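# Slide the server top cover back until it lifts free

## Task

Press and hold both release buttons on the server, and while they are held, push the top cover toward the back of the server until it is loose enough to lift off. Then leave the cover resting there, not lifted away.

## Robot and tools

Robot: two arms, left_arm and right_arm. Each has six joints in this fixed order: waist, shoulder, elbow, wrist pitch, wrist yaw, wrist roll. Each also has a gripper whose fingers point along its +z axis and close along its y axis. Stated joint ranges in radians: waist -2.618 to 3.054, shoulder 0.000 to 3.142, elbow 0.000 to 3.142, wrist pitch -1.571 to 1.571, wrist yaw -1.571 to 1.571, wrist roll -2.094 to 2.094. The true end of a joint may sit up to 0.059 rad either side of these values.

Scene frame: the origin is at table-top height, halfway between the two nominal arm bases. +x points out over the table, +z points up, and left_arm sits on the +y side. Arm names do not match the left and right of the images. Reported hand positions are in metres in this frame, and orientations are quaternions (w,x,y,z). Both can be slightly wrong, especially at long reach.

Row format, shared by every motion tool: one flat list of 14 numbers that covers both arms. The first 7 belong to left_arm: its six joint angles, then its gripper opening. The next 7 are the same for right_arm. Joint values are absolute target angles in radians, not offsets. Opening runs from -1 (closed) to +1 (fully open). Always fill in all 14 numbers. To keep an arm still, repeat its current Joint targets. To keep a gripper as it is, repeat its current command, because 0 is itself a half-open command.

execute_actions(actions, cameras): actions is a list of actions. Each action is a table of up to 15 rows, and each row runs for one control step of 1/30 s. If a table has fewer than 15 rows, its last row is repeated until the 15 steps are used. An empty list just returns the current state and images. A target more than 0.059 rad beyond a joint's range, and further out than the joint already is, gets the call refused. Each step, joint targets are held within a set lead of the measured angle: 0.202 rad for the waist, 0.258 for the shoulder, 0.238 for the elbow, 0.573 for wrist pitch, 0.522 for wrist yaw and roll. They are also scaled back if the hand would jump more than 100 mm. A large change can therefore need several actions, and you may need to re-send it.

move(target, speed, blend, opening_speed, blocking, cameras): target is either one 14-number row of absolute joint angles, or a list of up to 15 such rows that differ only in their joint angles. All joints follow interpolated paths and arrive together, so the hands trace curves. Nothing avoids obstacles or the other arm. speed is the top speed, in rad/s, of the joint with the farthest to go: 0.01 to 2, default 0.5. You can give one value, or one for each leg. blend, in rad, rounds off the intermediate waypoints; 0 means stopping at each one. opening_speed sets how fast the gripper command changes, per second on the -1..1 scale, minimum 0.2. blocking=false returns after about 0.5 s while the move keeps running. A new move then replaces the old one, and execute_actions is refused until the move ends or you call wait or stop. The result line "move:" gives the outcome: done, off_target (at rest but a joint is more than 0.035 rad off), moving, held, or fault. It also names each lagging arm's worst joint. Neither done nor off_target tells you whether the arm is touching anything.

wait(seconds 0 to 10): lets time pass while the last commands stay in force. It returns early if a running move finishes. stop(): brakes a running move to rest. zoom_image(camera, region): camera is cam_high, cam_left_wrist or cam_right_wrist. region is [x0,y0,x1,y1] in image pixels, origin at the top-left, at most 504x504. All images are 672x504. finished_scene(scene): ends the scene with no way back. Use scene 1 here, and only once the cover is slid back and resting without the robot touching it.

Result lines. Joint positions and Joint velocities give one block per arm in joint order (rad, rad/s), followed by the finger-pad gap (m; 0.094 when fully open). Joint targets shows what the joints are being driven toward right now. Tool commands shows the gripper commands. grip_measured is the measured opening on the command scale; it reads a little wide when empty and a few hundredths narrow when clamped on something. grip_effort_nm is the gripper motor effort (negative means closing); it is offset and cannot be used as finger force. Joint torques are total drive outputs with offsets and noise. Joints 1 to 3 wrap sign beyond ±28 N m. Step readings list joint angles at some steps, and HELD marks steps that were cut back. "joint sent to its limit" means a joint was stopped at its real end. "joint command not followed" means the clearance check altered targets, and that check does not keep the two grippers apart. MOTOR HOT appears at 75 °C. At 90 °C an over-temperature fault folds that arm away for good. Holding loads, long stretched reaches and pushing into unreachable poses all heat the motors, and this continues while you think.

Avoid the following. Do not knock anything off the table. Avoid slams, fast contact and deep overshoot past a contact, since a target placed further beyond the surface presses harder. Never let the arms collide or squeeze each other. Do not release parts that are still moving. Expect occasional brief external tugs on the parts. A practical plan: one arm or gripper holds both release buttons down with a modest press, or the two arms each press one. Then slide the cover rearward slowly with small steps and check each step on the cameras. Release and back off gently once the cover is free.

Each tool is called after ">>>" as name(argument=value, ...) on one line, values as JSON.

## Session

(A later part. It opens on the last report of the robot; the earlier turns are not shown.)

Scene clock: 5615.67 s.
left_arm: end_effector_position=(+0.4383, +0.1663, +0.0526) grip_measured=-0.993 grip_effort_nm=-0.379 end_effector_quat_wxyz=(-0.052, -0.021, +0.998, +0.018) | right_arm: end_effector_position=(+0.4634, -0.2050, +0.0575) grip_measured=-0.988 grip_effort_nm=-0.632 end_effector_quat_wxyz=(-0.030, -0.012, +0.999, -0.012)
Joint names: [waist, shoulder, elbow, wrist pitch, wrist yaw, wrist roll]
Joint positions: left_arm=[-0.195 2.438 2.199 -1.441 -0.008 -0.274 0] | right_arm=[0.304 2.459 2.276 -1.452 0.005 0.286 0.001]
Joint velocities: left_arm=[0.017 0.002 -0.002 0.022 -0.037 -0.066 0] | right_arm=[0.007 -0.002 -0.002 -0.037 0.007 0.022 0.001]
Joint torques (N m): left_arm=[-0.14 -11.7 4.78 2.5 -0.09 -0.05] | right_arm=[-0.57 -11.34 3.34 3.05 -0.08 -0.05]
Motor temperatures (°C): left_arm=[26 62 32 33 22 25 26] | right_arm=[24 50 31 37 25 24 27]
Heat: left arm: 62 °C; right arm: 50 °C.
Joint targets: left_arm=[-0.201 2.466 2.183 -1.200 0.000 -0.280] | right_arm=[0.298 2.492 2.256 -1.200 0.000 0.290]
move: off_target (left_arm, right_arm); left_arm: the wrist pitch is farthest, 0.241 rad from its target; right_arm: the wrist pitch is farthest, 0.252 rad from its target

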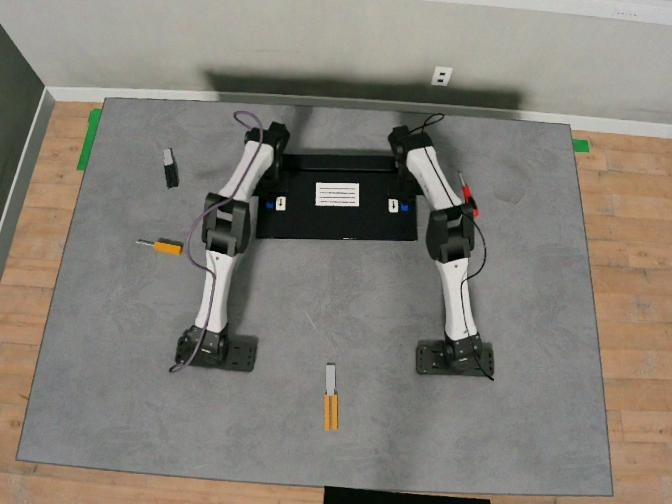

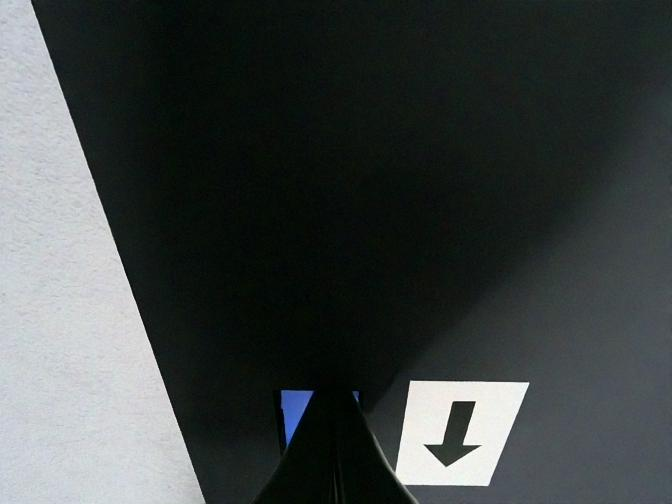

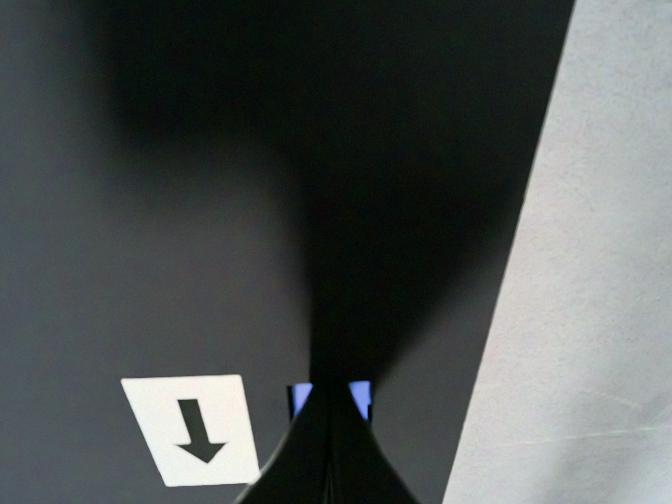

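>>> move(target=[-0.201, 2.466, 2.188, -1.10, 0, -0.28, -1, 0.298, 2.492, 2.260, -1.14, 0, 0.29, -1], speed=0.15)

>>> zoom_image(camera="cam_high", region=[220, 100, 460, 280])

Scene clock: 5627.33 s.
left_arm: end_effector_position=(+0.4395, +0.1655, +0.0532) grip_measured=-0.993 grip_effort_nm=-0.374 end_effector_quat_wxyz=(-0.049, -0.021, +0.998, +0.015) | right_arm: end_effector_position=(+0.4641, -0.2048, +0.0578) grip_measured=-0.988 grip_effort_nm=-0.628 end_effector_quat_wxyz=(-0.028, -0.012, +0.999, -0.011)
Joint names: [waist, shoulder, elbow, wrist pitch, wrist yaw, wrist roll]
Joint positions: left_arm=[-0.195 2.436 2.199 -1.437 -0.005 -0.274 0] | right_arm=[0.304 2.458 2.276 -1.449 0.005 0.286 0.001]
Joint velocities: left_arm=[-0.017 -0.007 -0.017 0.066 -0.022 -0.022 0] | right_arm=[-0.007 0.002 -0.027 0.081 0.037 -0.022 0]
Joint torques (N m): left_arm=[-0.12 -11.54 5.26 3.47 -0.12 -0.06] | right_arm=[-0.61 -11.17 3.56 3.68 -0.09 -0.05]
Motor temperatures (°C): left_arm=[26 61 33 38 22 25 26] | right_arm=[24 51 32 40 25 24 27]
Heat: left arm: 61 °C; right arm: 51 °C.
Joint targets: left_arm=[-0.201 2.466 2.188 -1.100 0.000 -0.280] | right_arm=[0.298 2.492 2.260 -1.140 0.000 0.290]
move: off_target (left_arm, right_arm); left_arm: the wrist pitch is farthest, 0.337 rad from its target; right_arm: the wrist pitch is farthest, 0.309 rad from its target

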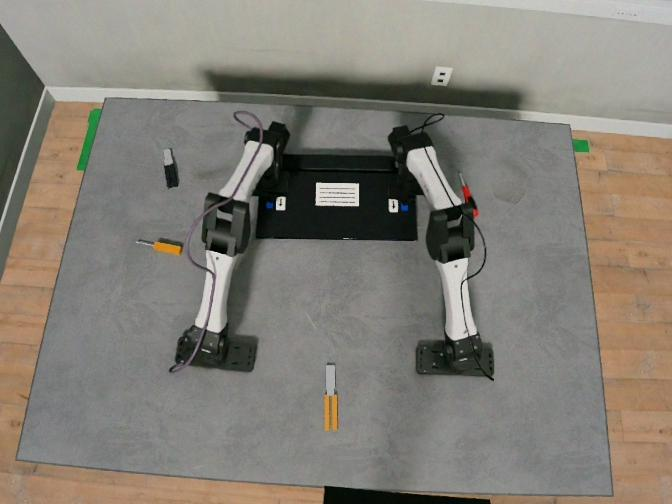

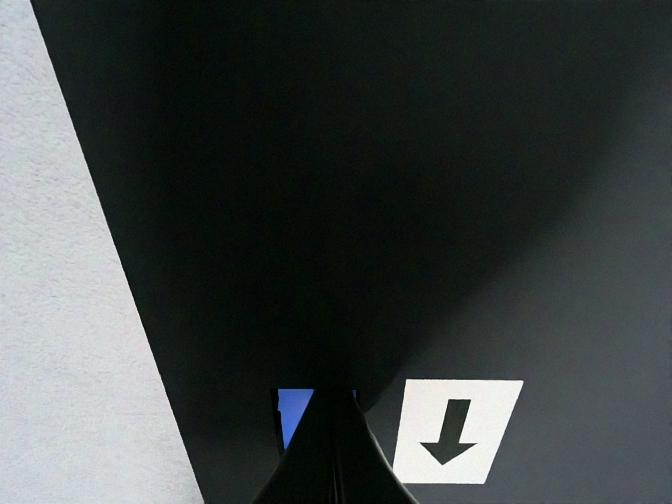

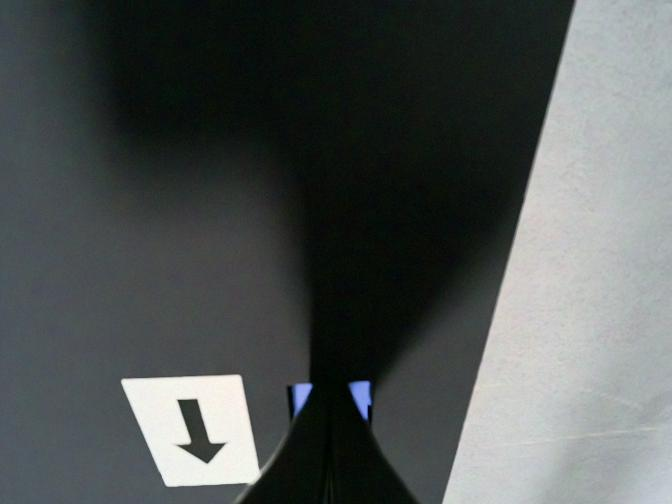

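Scaled by 2.100 from the camera's 672x504 image, which has a finer 960x720 frame.

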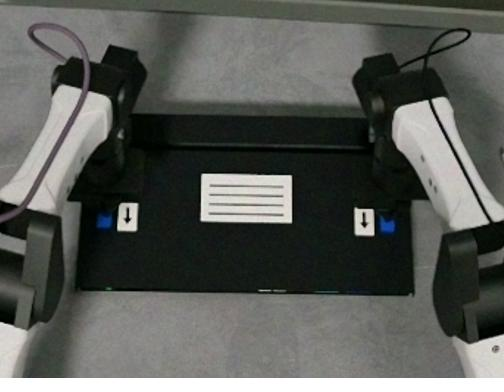

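>>> move(target=[-0.201, 2.529, 2.140, -1.06, 0, -0.28, -1, 0.298, 2.558, 2.212, -1.11, 0, 0.29, -1], speed=0.15)

>>> zoom_image(camera="cam_high", region=[220, 100, 460, 280])

>>> zoom_image(camera="cam_left_wrist", region=[220, 290, 430, 450])

>>> zoom_image(camera="cam_right_wrist", region=[220, 290, 430, 450])

Scene clock: 5828.23 s.
left_arm: end_effector_position=(+0.4387, +0.1652, +0.0507) grip_measured=-0.993 grip_effort_nm=-0.379 end_effector_quat_wxyz=(-0.049, -0.021, +0.999, +0.014) | right_arm: end_effector_position=(+0.4633, -0.2049, +0.0545) grip_measured=-0.988 grip_effort_nm=-0.628 end_effector_quat_wxyz=(-0.029, -0.012, +0.999, -0.011)
Joint names: [waist, shoulder, elbow, wrist pitch, wrist yaw, wrist roll]
Joint positions: left_arm=[-0.195 2.429 2.177 -1.419 -0.002 -0.274 0] | right_arm=[0.304 2.454 2.255 -1.434 0.005 0.286 0.001]
Joint velocities: left_arm=[-0.002 -0.012 -0.012 -0.037 -0.007 0.007 -0.001] | right_arm=[0.017 -0.007 0.007 0.066 0.037 -0.007 0.001]
Joint torques (N m): left_arm=[-0.14 -4.86 2.84 3.7 -0.15 -0.06] | right_arm=[-0.65 -4.23 1.54 3.88 -0.08 -0.07]
Motor temperatures (°C): left_arm=[26 68 34 76 22 25 26] | right_arm=[24 55 31 64 25 24 27]
Heat: left arm: 76 °C; right arm: 64 °C. Fold the left arm in close to its base, or ease its load, before you think long.
Joint targets: left_arm=[-0.201 2.529 2.140 -1.060 0.000 -0.280] | right_arm=[0.298 2.558 2.212 -1.110 0.000 0.290]
MOTOR HOT: the wrist pitch of the left arm reports 76 °C; the controller's stop level is 90 °C. To cool a motor, set the load down, stop pushing, or move to a pose that needs little force.
move: off_target (left_arm, right_arm); left_arm: the wrist pitch is farthest, 0.359 rad from its target; right_arm: the wrist pitch is farthest, 0.324 rad from its target

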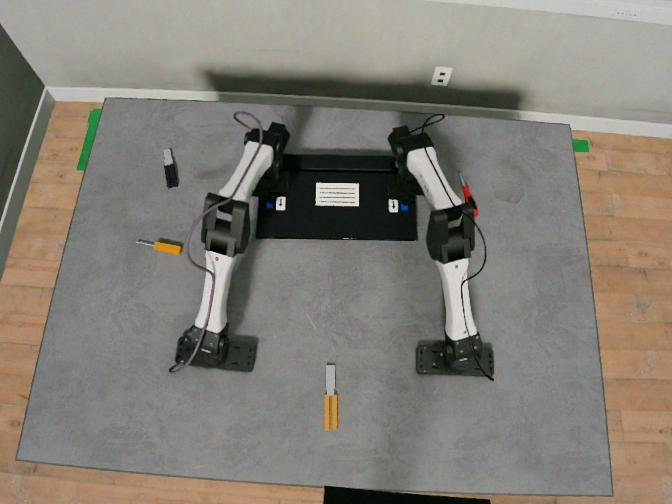

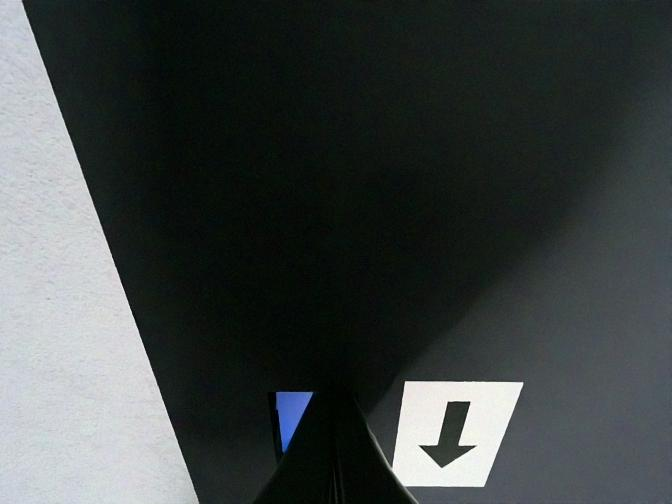

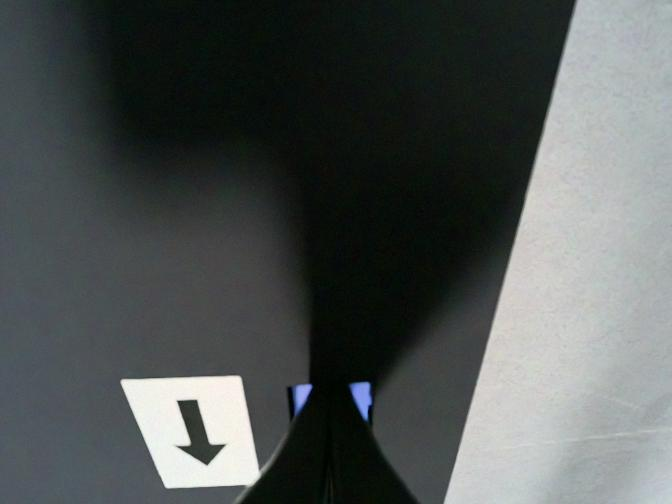

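Scaled by 2.100 from the camera's 672x504 image, which has a finer 960x720 frame.

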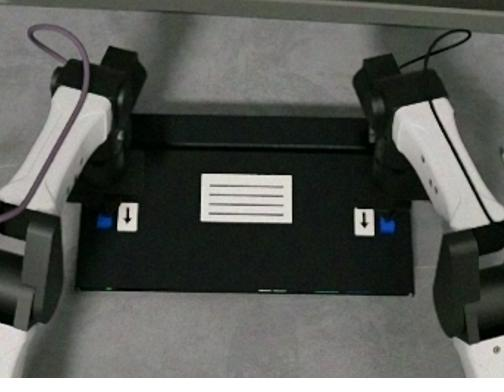

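Scaled by 2.400 from the camera's 672x504 image, which has a finer 960x720 frame.

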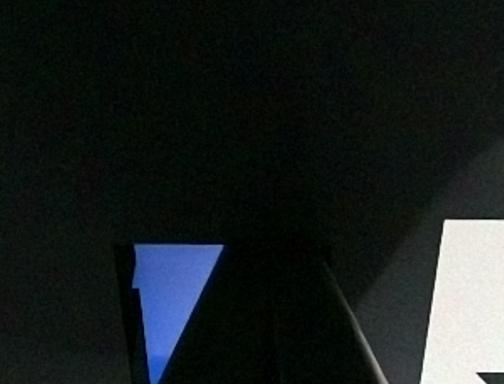

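Scaled by 2.400 from the camera's 672x504 image, which has a finer 960x720 frame.

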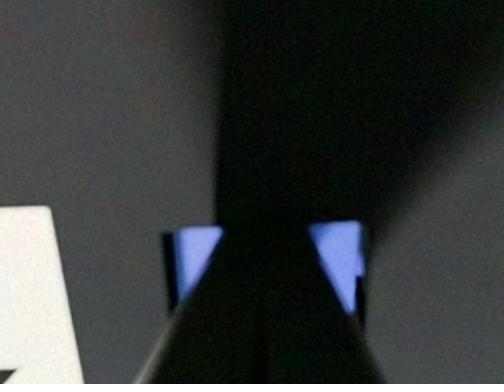

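>>> move(target=[-0.198, 2.52, 2.13, -1.37, 0, -0.28, -1, 0.300, 2.548, 2.20, -1.40, 0, 0.29, -1], speed=0.3, cameras=[])

Scene clock: 5837.27 s.
left_arm: end_effector_position=(+0.4367, +0.1656, +0.0510) grip_measured=-0.993 grip_effort_nm=-0.369 end_effector_quat_wxyz=(-0.053, -0.021, +0.998, +0.015) | right_arm: end_effector_position=(+0.4604, -0.2059, +0.0547) grip_measured=-0.988 grip_effort_nm=-0.628 end_effector_quat_wxyz=(-0.035, -0.012, +0.999, -0.013)
Joint names: [waist, shoulder, elbow, wrist pitch, wrist yaw, wrist roll]
Joint positions: left_arm=[-0.195 2.429 2.176 -1.427 -0.002 -0.274 0] | right_arm=[0.304 2.454 2.255 -1.446 0.005 0.286 0.001]
Joint velocities: left_arm=[0.002 -0.012 -0.002 -0.051 0.007 0.022 -0.001] | right_arm=[-0.002 -0.002 0.002 0.037 -0.022 0.022 -0.001]
Joint torques (N m): left_arm=[0.17 -5.75 1.94 0.62 -0.15 -0.05] | right_arm=[-0.42 -5.24 0.49 0.67 -0.07 -0.04]
Motor temperatures (°C): left_arm=[26 62 33 81 22 25 26] | right_arm=[24 51 31 67 25 24 27]
Heat: left arm: 81 °C; right arm: 67 °C. Fold the left arm in close to its base, or ease its load, before you think long.
Joint targets: left_arm=[-0.198 2.520 2.130 -1.370 0.000 -0.280] | right_arm=[0.300 2.548 2.200 -1.400 0.000 0.290]
MOTOR HOT: still on. The wrist pitch of the left arm reports 81 °C.
move: off_target (left_arm, right_arm); left_arm: the shoulder is farthest, 0.091 rad from its target; right_arm: the shoulder is farthest, 0.094 rad from its target
No camera images: "cameras" was empty.

>>> move(target=[-0.198, 2.52, 2.13, -1.43, 0, -0.28, -1, 0.300, 2.548, 2.20, -1.45, 0, 0.29, -1], speed=0.3, cameras=[])

Scene clock: 5844.50 s.
left_arm: end_effector_position=(+0.4363, +0.1657, +0.0510) grip_measured=-0.993 grip_effort_nm=-0.379 end_effector_quat_wxyz=(-0.053, -0.021, +0.998, +0.015) | right_arm: end_effector_position=(+0.4598, -0.2061, +0.0547) grip_measured=-0.988 grip_effort_nm=-0.628 end_effector_quat_wxyz=(-0.036, -0.012, +0.999, -0.014)
Joint names: [waist, shoulder, elbow, wrist pitch, wrist yaw, wrist roll]
Joint positions: left_arm=[-0.195 2.429 2.176 -1.429 -0.002 -0.274 0] | right_arm=[0.304 2.454 2.255 -1.449 0.005 0.286 0.001]
Joint velocities: left_arm=[0.012 -0.012 0.002 -0.081 0.022 -0.022 0] | right_arm=[0.002 -0.017 0.002 0.022 -0.022 0.066 -0.001]
Joint torques (N m): left_arm=[0.17 -5.72 1.92 0.03 -0.17 -0.06] | right_arm=[-0.44 -5.26 0.4 0.09 -0.05 -0.04]
Motor temperatures (°C): left_arm=[26 59 32 73 22 25 26] | right_arm=[24 49 30 62 25 24 27]
Heat: left arm: 73 °C; right arm: 62 °C. Fold the left arm in close to its base, or ease its load, before you think long.
Joint targets: left_arm=[-0.198 2.520 2.130 -1.430 0.000 -0.280] | right_arm=[0.300 2.548 2.200 -1.450 0.000 0.290]
MOTOR HOT: still on. The wrist pitch of the left arm reports 73 °C.
move: off_target (left_arm, right_arm); left_arm: the shoulder is farthest, 0.091 rad from its target; right_arm: the shoulder is farthest, 0.094 rad from its target
No camera images: "cameras" was empty.

>>> move(target=[-0.196, 2.49, 2.152, -1.445, 0, -0.28, -1, 0.302, 2.517, 2.223, -1.465, 0, 0.29, -1], speed=0.15, cameras=["cam_left_wrist", "cam_right_wrist"])

Scene clock: 5965.20 s.
left_arm: end_effector_position=(+0.4365, +0.1657, +0.0520) grip_measured=-0.993 grip_effort_nm=-0.374 end_effector_quat_wxyz=(-0.053, -0.021, +0.998, +0.015) | right_arm: end_effector_position=(+0.4600, -0.2060, +0.0558) grip_measured=-0.988 grip_effort_nm=-0.623 end_effector_quat_wxyz=(-0.035, -0.012, +0.999, -0.013)
Joint names: [waist, shoulder, elbow, wrist pitch, wrist yaw, wrist roll]
Joint positions: left_arm=[-0.195 2.429 2.18 -1.432 -0.002 -0.274 0] | right_arm=[0.304 2.452 2.256 -1.449 0.005 0.286 0.001]
Joint velocities: left_arm=[-0.012 -0.012 -0.002 -0.051 -0.051 0.007 0] | right_arm=[0.002 0.007 -0.002 -0.037 0.022 0.007 -0.001]
Joint torques (N m): left_arm=[0.35 -8.53 3.62 -0.1 -0.16 -0.04] | right_arm=[-0.25 -8.01 2.35 -0.09 -0.05 -0.08]
Motor temperatures (°C): left_arm=[26 47 29 45 22 25 26] | right_arm=[24 39 28 46 25 24 27]
Heat: left arm: 47 °C; right arm: 46 °C.
Joint targets: left_arm=[-0.196 2.490 2.152 -1.445 0.000 -0.280] | right_arm=[0.302 2.517 2.223 -1.465 0.000 0.290]
MOTOR HOT: cleared for the motors of the left arm.
move: off_target (left_arm, right_arm); left_arm: the shoulder is farthest, 0.061 rad from its target; right_arm: the shoulder is farthest, 0.065 rad from its target
Images, in order (width x height): cam_left_wrist 672x504, cam_right_wrist 672x504.

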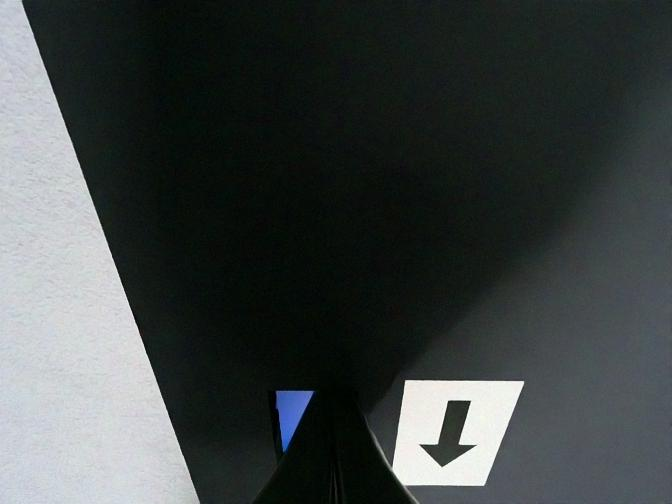

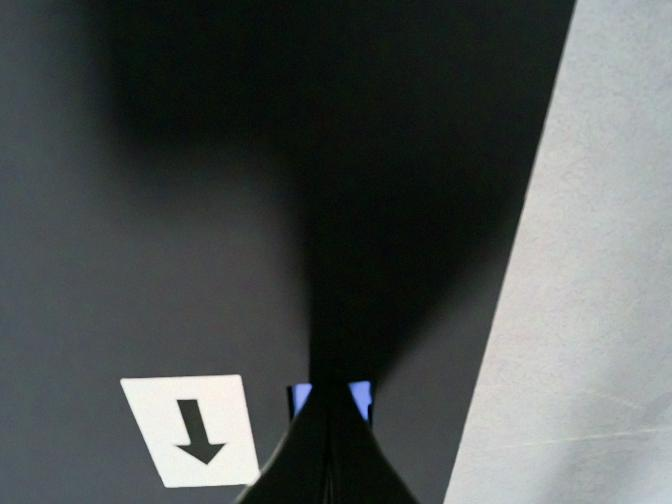

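>>> execute_actions(actions=[])

Scene clock: 6029.37 s.
left_arm: end_effector_position=(+0.4365, +0.1657, +0.0520) grip_measured=-0.993 grip_effort_nm=-0.374 end_effector_quat_wxyz=(-0.053, -0.021, +0.998, +0.015) | right_arm: end_effector_position=(+0.4600, -0.2060, +0.0558) grip_measured=-0.988 grip_effort_nm=-0.628 end_effector_quat_wxyz=(-0.035, -0.012, +0.999, -0.013)
Joint names: [waist, shoulder, elbow, wrist pitch, wrist yaw, wrist roll]
Joint positions: left_arm=[-0.195 2.429 2.18 -1.432 -0.002 -0.274 0] | right_arm=[0.304 2.452 2.256 -1.449 0.005 0.286 0.001]
Joint velocities: left_arm=[0.002 -0.002 0.012 -0.037 -0.066 -0.037 -0.001] | right_arm=[-0.017 0.002 -0.017 0.022 -0.037 -0.022 0.001]
Joint torques (N m): left_arm=[0.36 -8.54 3.63 -0.11 -0.16 -0.06] | right_arm=[-0.23 -7.94 2.25 -0.07 -0.08 -0.05]
Motor temperatures (°C): left_arm=[26 53 30 40 22 25 26] | right_arm=[24 41 29 43 25 24 27]
Heat: left arm: 53 °C; right arm: 43 °C.
Joint targets: left_arm=[-0.196 2.490 2.152 -1.445 0.000 -0.280] | right_arm=[0.302 2.517 2.223 -1.465 0.000 0.290]
Tool commands: left_gripper/opening=-1.0 right_gripper/opening=-1.0

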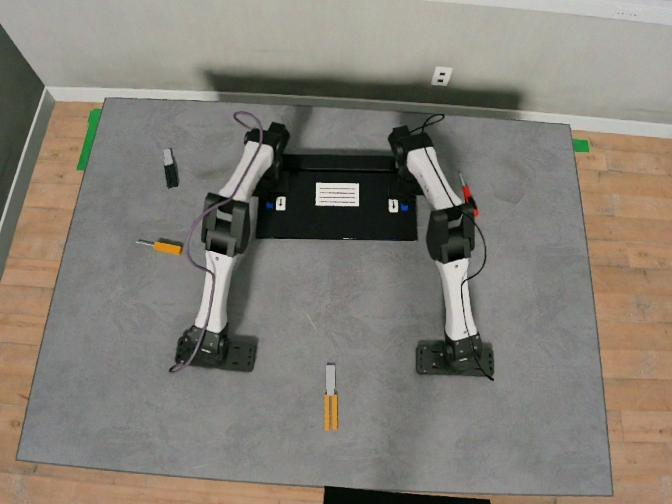

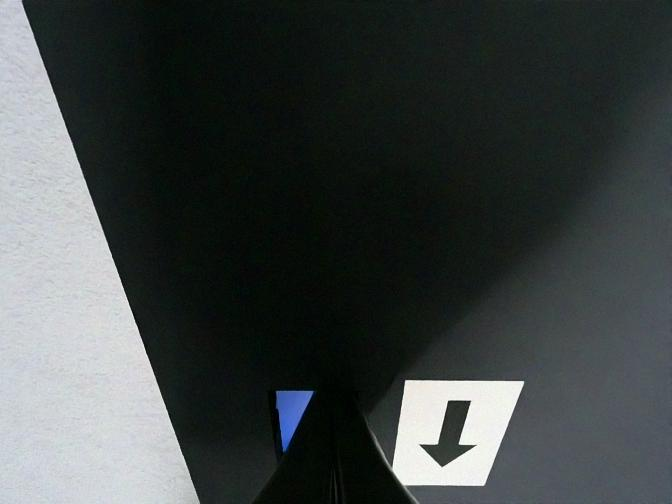

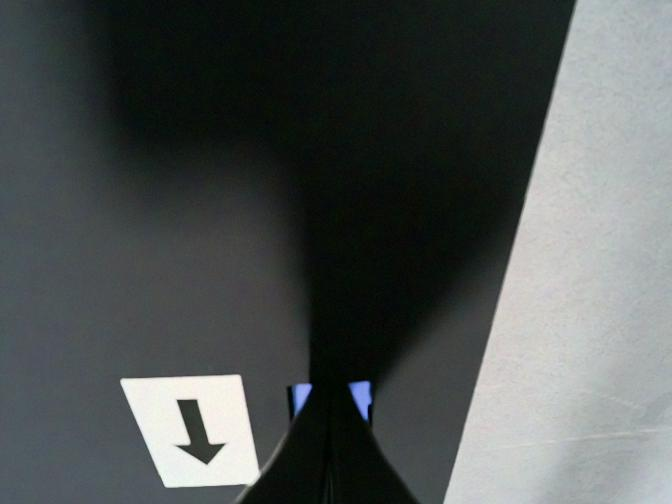

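>>> move(target=[-0.178, 2.49, 2.152, -1.445, 0, -0.28, -1, 0.302, 2.517, 2.223, -1.465, 0, 0.29, -1], speed=0.1)

>>> zoom_image(camera="cam_high", region=[220, 100, 460, 280])

Scene clock: 6143.63 s.
left_arm: end_effector_position=(+0.4365, +0.1659, +0.0520) grip_measured=-0.993 grip_effort_nm=-0.374 end_effector_quat_wxyz=(-0.054, -0.023, +0.998, +0.010) | right_arm: end_effector_position=(+0.4600, -0.2060, +0.0558) grip_measured=-0.988 grip_effort_nm=-0.628 end_effector_quat_wxyz=(-0.035, -0.012, +0.999, -0.013)
Joint names: [waist, shoulder, elbow, wrist pitch, wrist yaw, wrist roll]
Joint positions: left_arm=[-0.191 2.429 2.18 -1.432 0.007 -0.274 0] | right_arm=[0.304 2.452 2.256 -1.449 0.005 0.286 0.001]
Joint velocities: left_arm=[-0.012 -0.007 0.012 0.022 -0.051 0.007 -0.001] | right_arm=[-0.012 -0.002 0.007 -0.066 0.007 -0.066 0]
Joint torques (N m): left_arm=[1.78 -8.57 3.62 -0.09 -0.26 -0.05] | right_arm=[-0.35 -8.09 2.26 -0.09 -0.09 -0.05]
Motor temperatures (°C): left_arm=[26 53 30 33 22 25 26] | right_arm=[24 40 29 38 25 24 27]
Heat: left arm: 53 °C; right arm: 40 °C.
Joint targets: left_arm=[-0.178 2.490 2.152 -1.445 0.000 -0.280] | right_arm=[0.302 2.517 2.223 -1.465 0.000 0.290]
move: off_target (left_arm, right_arm); left_arm: the shoulder is farthest, 0.061 rad from its target; right_arm: the shoulder is farthest, 0.065 rad from its target

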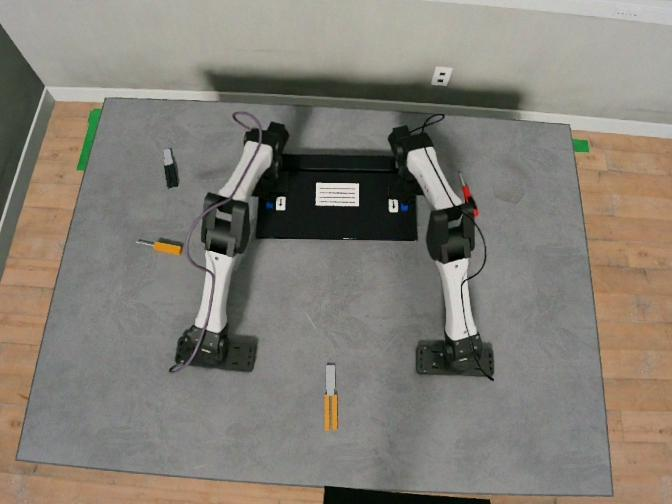

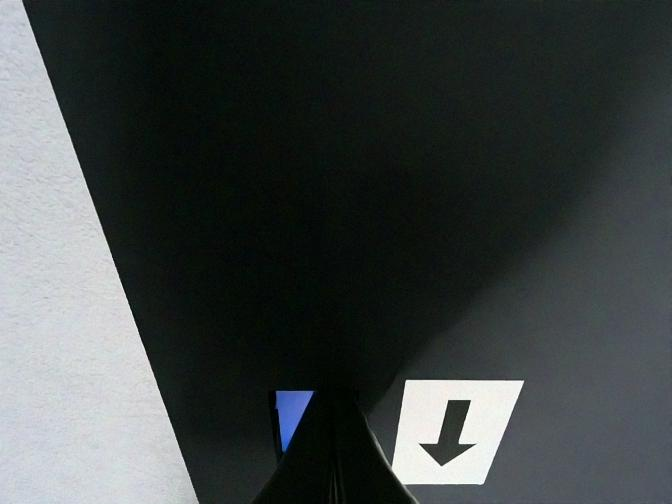

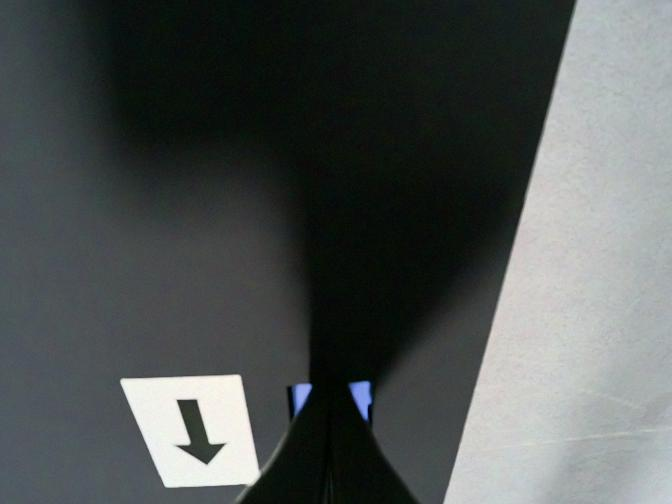

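Scaled by 2.100 from the camera's 672x504 image, which has a finer 960x720 frame.

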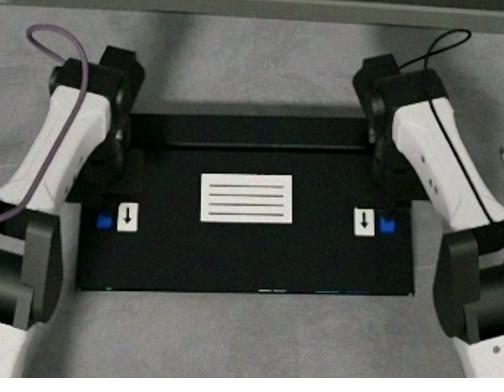

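>>> move(target=[-0.178, 2.49, 2.152, -1.445, 0, -0.28, -0.84, 0.302, 2.517, 2.223, -1.465, 0, 0.29, -0.84], speed=0.1, opening_speed=0.2)

Scene clock: 6148.73 s.
left_arm: end_effector_position=(+0.4363, +0.1689, +0.0521) grip_measured=-0.842 grip_effort_nm=0.071 end_effector_quat_wxyz=(-0.056, -0.027, +0.998, +0.010) | right_arm: end_effector_position=(+0.4593, -0.2063, +0.0559) grip_measured=-0.843 grip_effort_nm=0.168 end_effector_quat_wxyz=(-0.036, -0.012, +0.999, -0.014)
Joint names: [waist, shoulder, elbow, wrist pitch, wrist yaw, wrist roll]
Joint positions: left_arm=[-0.185 2.429 2.18 -1.436 0.008 -0.274 0.007] | right_arm=[0.304 2.452 2.256 -1.452 0.005 0.286 0.007]
Joint velocities: left_arm=[0.002 -0.002 0.007 -0.022 0.081 -0.007 -0.001] | right_arm=[-0.007 0.002 -0.022 0.066 -0.022 -0.051 0]
Joint torques (N m): left_arm=[1.1 -8.58 3.62 -0.07 -0.25 -0.05] | right_arm=[-0.23 -8.16 2.25 -0.05 -0.06 -0.06]
Motor temperatures (°C): left_arm=[26 53 30 33 22 25 26] | right_arm=[24 40 29 37 25 24 27]
Heat: left arm: 53 °C; right arm: 40 °C.
Joint targets: left_arm=[-0.178 2.490 2.152 -1.445 0.000 -0.280] | right_arm=[0.302 2.517 2.223 -1.465 0.000 0.290]
move: off_target (left_arm, right_arm); left_arm: the shoulder is farthest, 0.061 rad from its target; right_arm: the shoulder is farthest, 0.065 rad from its target

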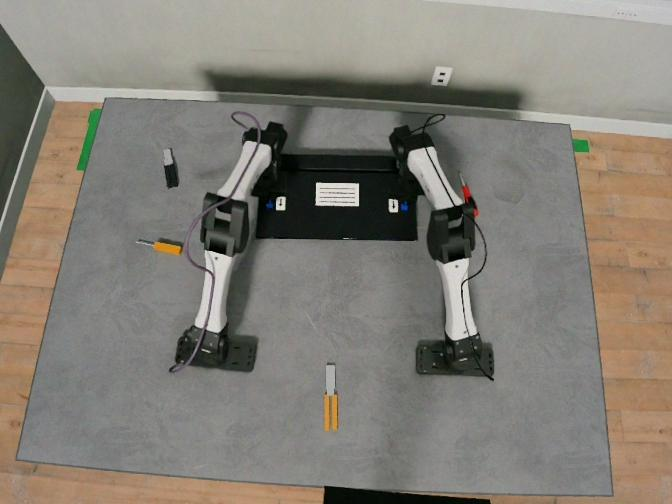

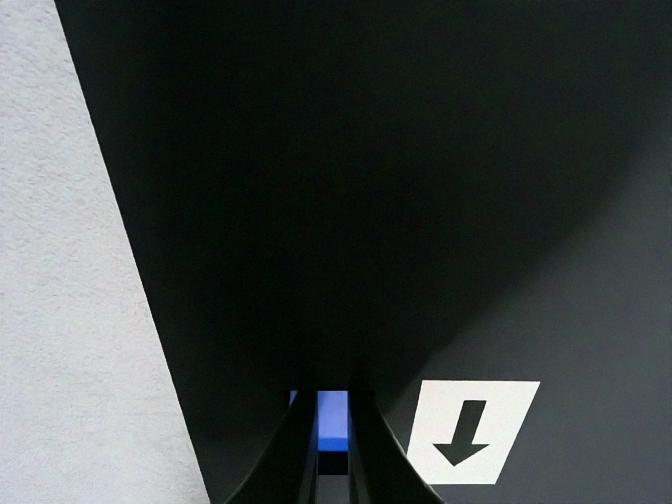

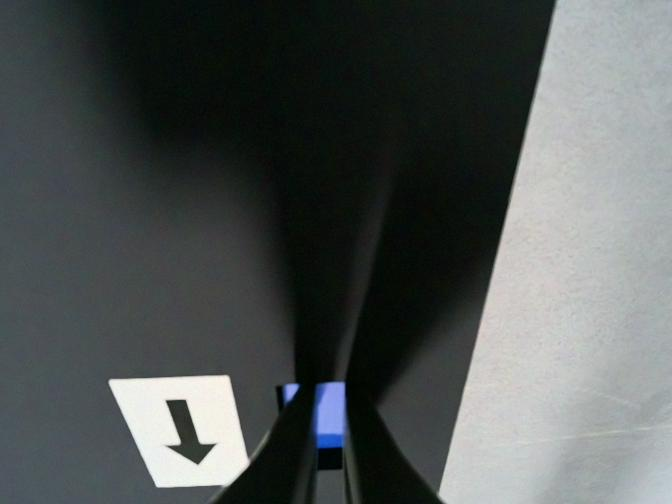

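>>> move(target=[-0.178, 2.49, 2.152, -1.445, 0, -0.28, -0.79, 0.302, 2.517, 2.223, -1.465, 0, 0.29, -0.79], speed=0.1, opening_speed=0.2)

>>> move(target=[-0.178, 2.49, 2.152, -1.445, 0, -0.28, -0.75, 0.302, 2.517, 2.223, -1.465, 0, 0.29, -0.75], speed=0.1, opening_speed=0.2)

Scene clock: 6175.50 s.
left_arm: end_effector_position=(+0.4359, +0.1689, +0.0521) grip_measured=-0.792 grip_effort_nm=0.076 end_effector_quat_wxyz=(-0.057, -0.027, +0.998, +0.010) | right_arm: end_effector_position=(+0.4591, -0.2059, +0.0559) grip_measured=-0.793 grip_effort_nm=0.168 end_effector_quat_wxyz=(-0.037, -0.012, +0.999, -0.013)
Joint names: [waist, shoulder, elbow, wrist pitch, wrist yaw, wrist roll]
Joint positions: left_arm=[-0.185 2.429 2.18 -1.437 0.008 -0.274 0.01] | right_arm=[0.304 2.452 2.256 -1.453 0.003 0.286 0.01]
Joint velocities: left_arm=[0.012 -0.007 -0.002 0.007 0.095 -0.022 0] | right_arm=[0.007 0.012 0.012 -0.037 0.007 -0.007 0]
Joint torques (N m): left_arm=[1.13 -8.55 3.64 -0.06 -0.25 -0.06] | right_arm=[-0.21 -8.02 2.32 -0.07 -0.03 -0.08]
Motor temperatures (°C): left_arm=[26 53 30 32 22 25 26] | right_arm=[24 40 29 36 25 24 27]
Heat: left arm: 53 °C; right arm: 40 °C.
Joint targets: left_arm=[-0.178 2.490 2.152 -1.445 0.000 -0.280] | right_arm=[0.302 2.517 2.223 -1.465 0.000 0.290]
move: off_target (left_arm, right_arm); left_arm: the shoulder is farthest, 0.061 rad from its target; right_arm: the shoulder is farthest, 0.065 rad from its target

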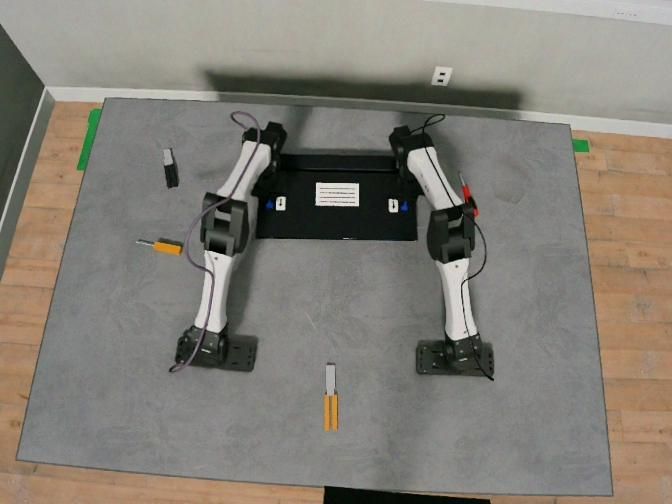

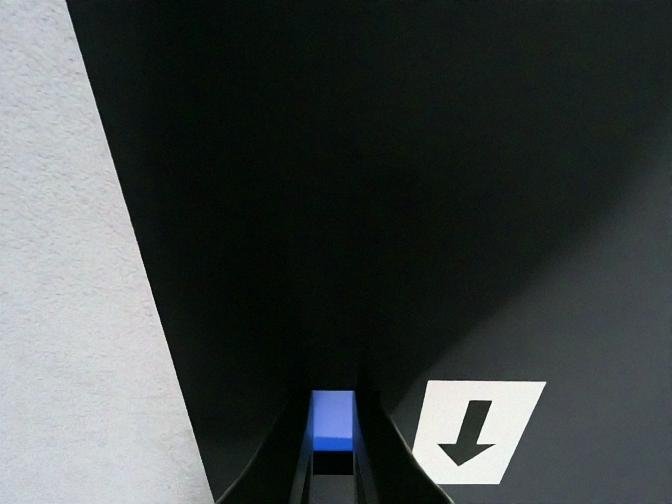

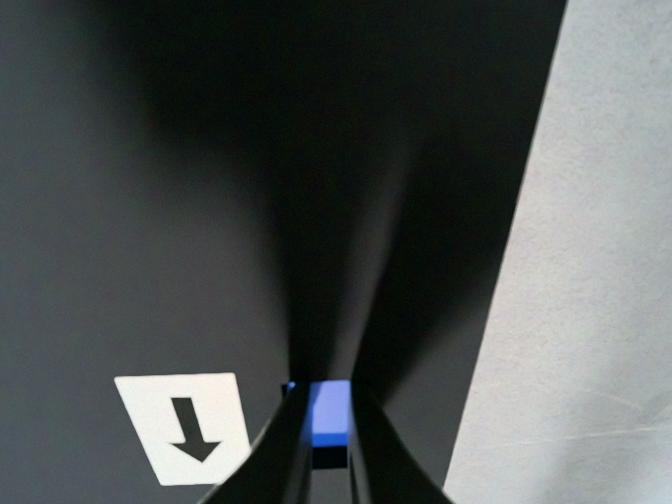

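Scene clock: 6176.00 s.
left_arm: end_effector_position=(+0.4359, +0.1689, +0.0521) grip_measured=-0.759 grip_effort_nm=0.447 end_effector_quat_wxyz=(-0.057, -0.027, +0.998, +0.010) | right_arm: end_effector_position=(+0.4589, -0.2055, +0.0559) grip_measured=-0.753 grip_effort_nm=0.198 end_effector_quat_wxyz=(-0.037, -0.012, +0.999, -0.012)
Joint names: [waist, shoulder, elbow, wrist pitch, wrist yaw, wrist roll]
Joint positions: left_arm=[-0.185 2.429 2.18 -1.437 0.008 -0.274 0.011] | right_arm=[0.304 2.452 2.256 -1.453 0 0.286 0.012]
Joint velocities: left_arm=[0.007 0.012 0.002 -0.051 0.037 -0.066 0.001] | right_arm=[-0.012 -0.012 -0.007 -0.022 0.051 -0.051 0]
Joint torques (N m): left_arm=[1.1 -8.53 3.62 -0.06 -0.26 -0.05] | right_arm=[-0.4 -7.99 2.21 -0.05 -0.03 -0.02]
Motor temperatures (°C): left_arm=[26 53 30 32 22 25 26] | right_arm=[24 40 29 36 25 24 27]
Heat: left arm: 53 °C; right arm: 40 °C.
Joint targets: left_arm=[-0.178 2.490 2.152 -1.445 0.000 -0.280] | right_arm=[0.302 2.517 2.223 -1.465 0.000 0.290]
move: off_target (left_arm, right_arm); left_arm: the shoulder is farthest, 0.061 rad from its target; right_arm: the shoulder is farthest, 0.065 rad from its target

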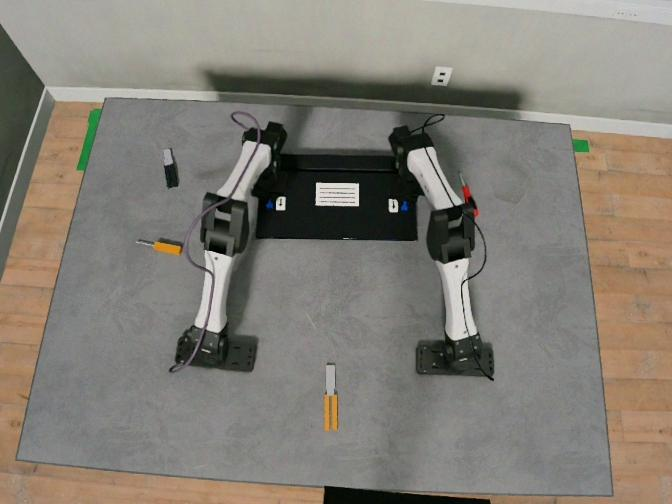

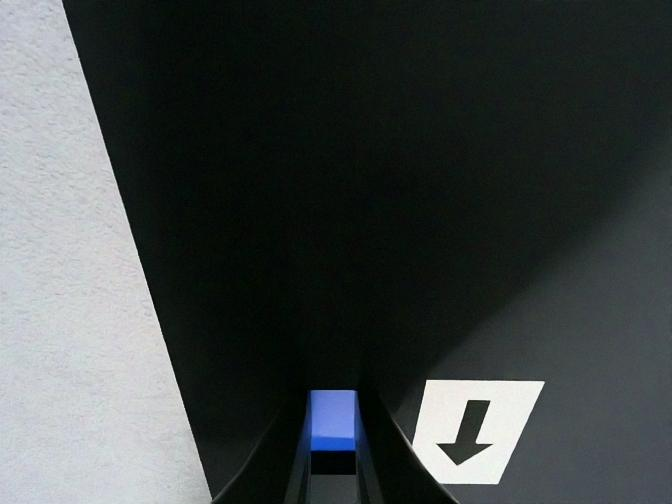

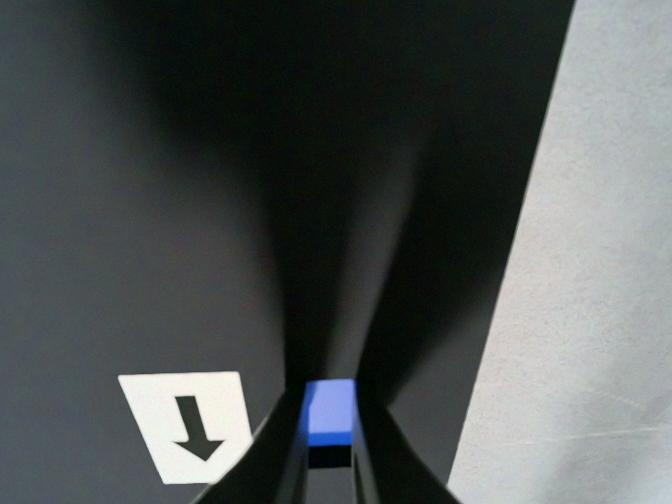

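>>> move(target=[-0.178, 2.49, 2.152, -1.445, 0, -0.28, -0.725, 0.302, 2.517, 2.223, -1.465, 0, 0.29, -0.715], speed=0.1, opening_speed=0.2, cameras=["cam_high"])

>>> move(target=[-0.178, 2.44, 2.190, -1.488, 0, -0.28, -0.725, 0.302, 2.464, 2.261, -1.491, 0, 0.29, -0.715], speed=0.06)

Scene clock: 6192.17 s.
left_arm: end_effector_position=(+0.4357, +0.1690, +0.0522) grip_measured=-0.741 grip_effort_nm=0.828 end_effector_quat_wxyz=(-0.057, -0.026, +0.998, +0.010) | right_arm: end_effector_position=(+0.4589, -0.2055, +0.0559) grip_measured=-0.729 grip_effort_nm=0.755 end_effector_quat_wxyz=(-0.037, -0.012, +0.999, -0.012)
Joint names: [waist, shoulder, elbow, wrist pitch, wrist yaw, wrist roll]
Joint positions: left_arm=[-0.185 2.429 2.18 -1.438 0.008 -0.272 0.012] | right_arm=[0.304 2.452 2.256 -1.453 0 0.286 0.013]
Joint velocities: left_arm=[-0.017 0.012 0.017 -0.066 0.007 0.007 0] | right_arm=[-0.012 -0.007 0.017 -0.066 0.022 -0.066 0.001]
Joint torques (N m): left_arm=[1.09 -8.54 3.62 -0.05 -0.26 -0.06] | right_arm=[-0.23 -8.03 2.25 -0.03 -0.04 -0.08]
Motor temperatures (°C): left_arm=[26 53 30 31 22 25 26] | right_arm=[24 40 29 36 25 24 27]
Heat: left arm: 53 °C; right arm: 40 °C.
Joint targets: left_arm=[-0.178 2.490 2.152 -1.445 0.000 -0.280] | right_arm=[0.302 2.517 2.223 -1.465 0.000 0.290]
move: off_target (left_arm, right_arm); left_arm: the shoulder is farthest, 0.061 rad from its target; right_arm: the shoulder is farthest, 0.065 rad from its target
Images, in order (width x height): cam_high 672x504.

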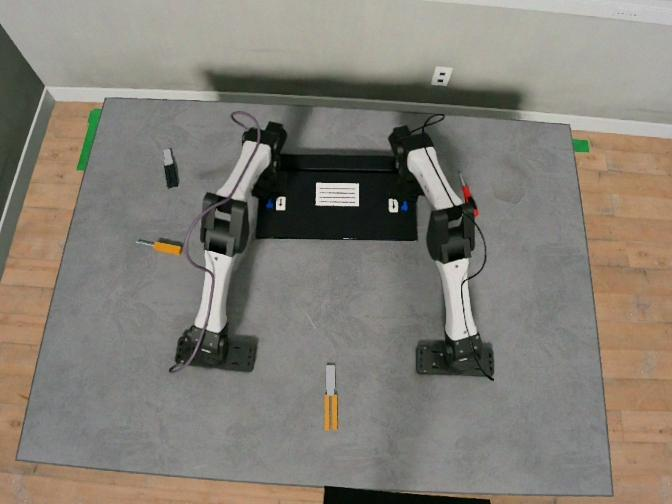

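Scene clock: 6193.30 s.
left_arm: end_effector_position=(+0.4348, +0.1692, +0.0569) grip_measured=-0.731 grip_effort_nm=0.325 end_effector_quat_wxyz=(-0.059, -0.026, +0.998, +0.011) | right_arm: end_effector_position=(+0.4586, -0.2055, +0.0603) grip_measured=-0.722 grip_effort_nm=0.418 end_effector_quat_wxyz=(-0.037, -0.012, +0.999, -0.011)
Joint names: [waist, shoulder, elbow, wrist pitch, wrist yaw, wrist roll]
Joint positions: left_arm=[-0.185 2.429 2.198 -1.46 0.008 -0.272 0.013] | right_arm=[0.304 2.449 2.269 -1.467 -0.001 0.286 0.013]
Joint velocities: left_arm=[-0.017 -0.017 -0.007 -0.051 0.007 -0.022 -0.001] | right_arm=[-0.002 -0.007 -0.007 -0.037 -0.007 0.022 0]
Joint torques (N m): left_arm=[1.13 -13.31 5.48 -0.26 -0.25 -0.08] | right_arm=[-0.18 -12.89 4.22 -0.2 -0.02 -0.04]
Motor temperatures (°C): left_arm=[26 54 30 31 22 25 26] | right_arm=[24 41 29 36 25 24 27]
Heat: left arm: 54 °C; right arm: 41 °C.
Joint targets: left_arm=[-0.178 2.440 2.190 -1.488 0.000 -0.280] | right_arm=[0.302 2.464 2.261 -1.491 0.000 0.290]
move: done

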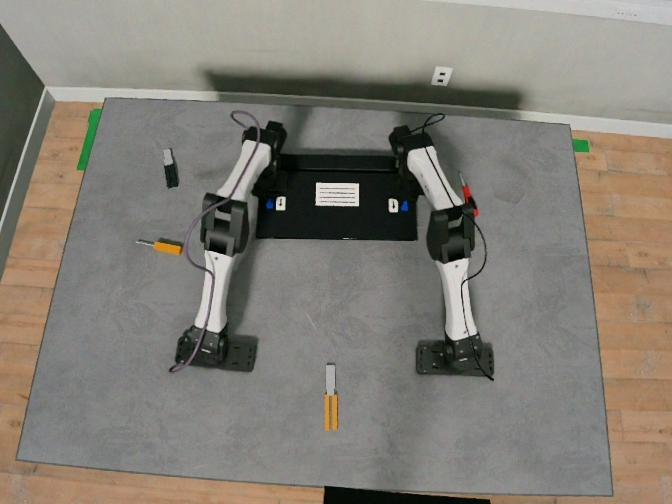

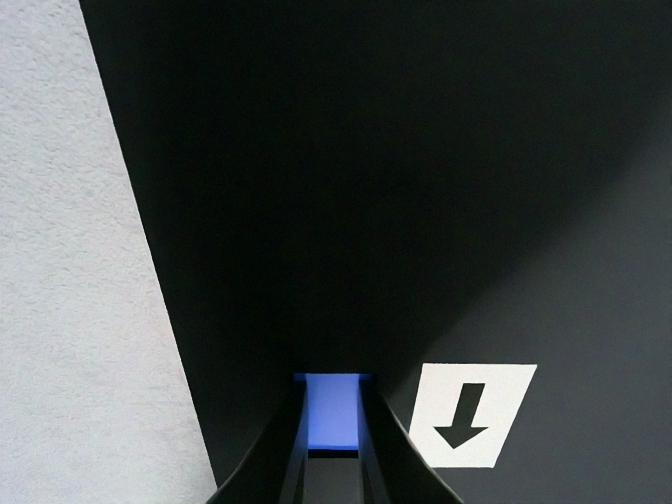

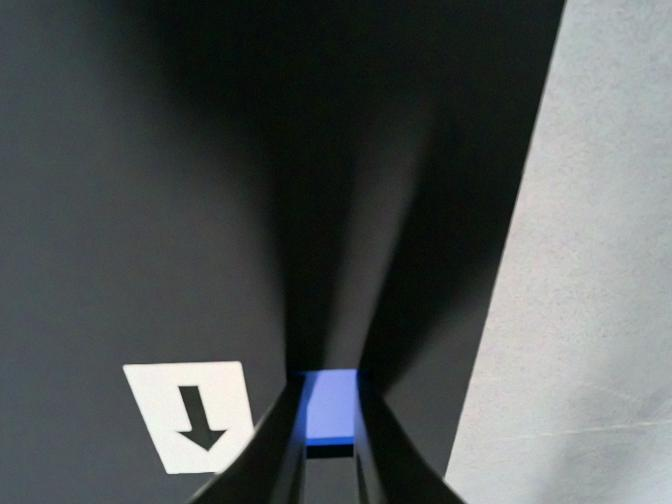

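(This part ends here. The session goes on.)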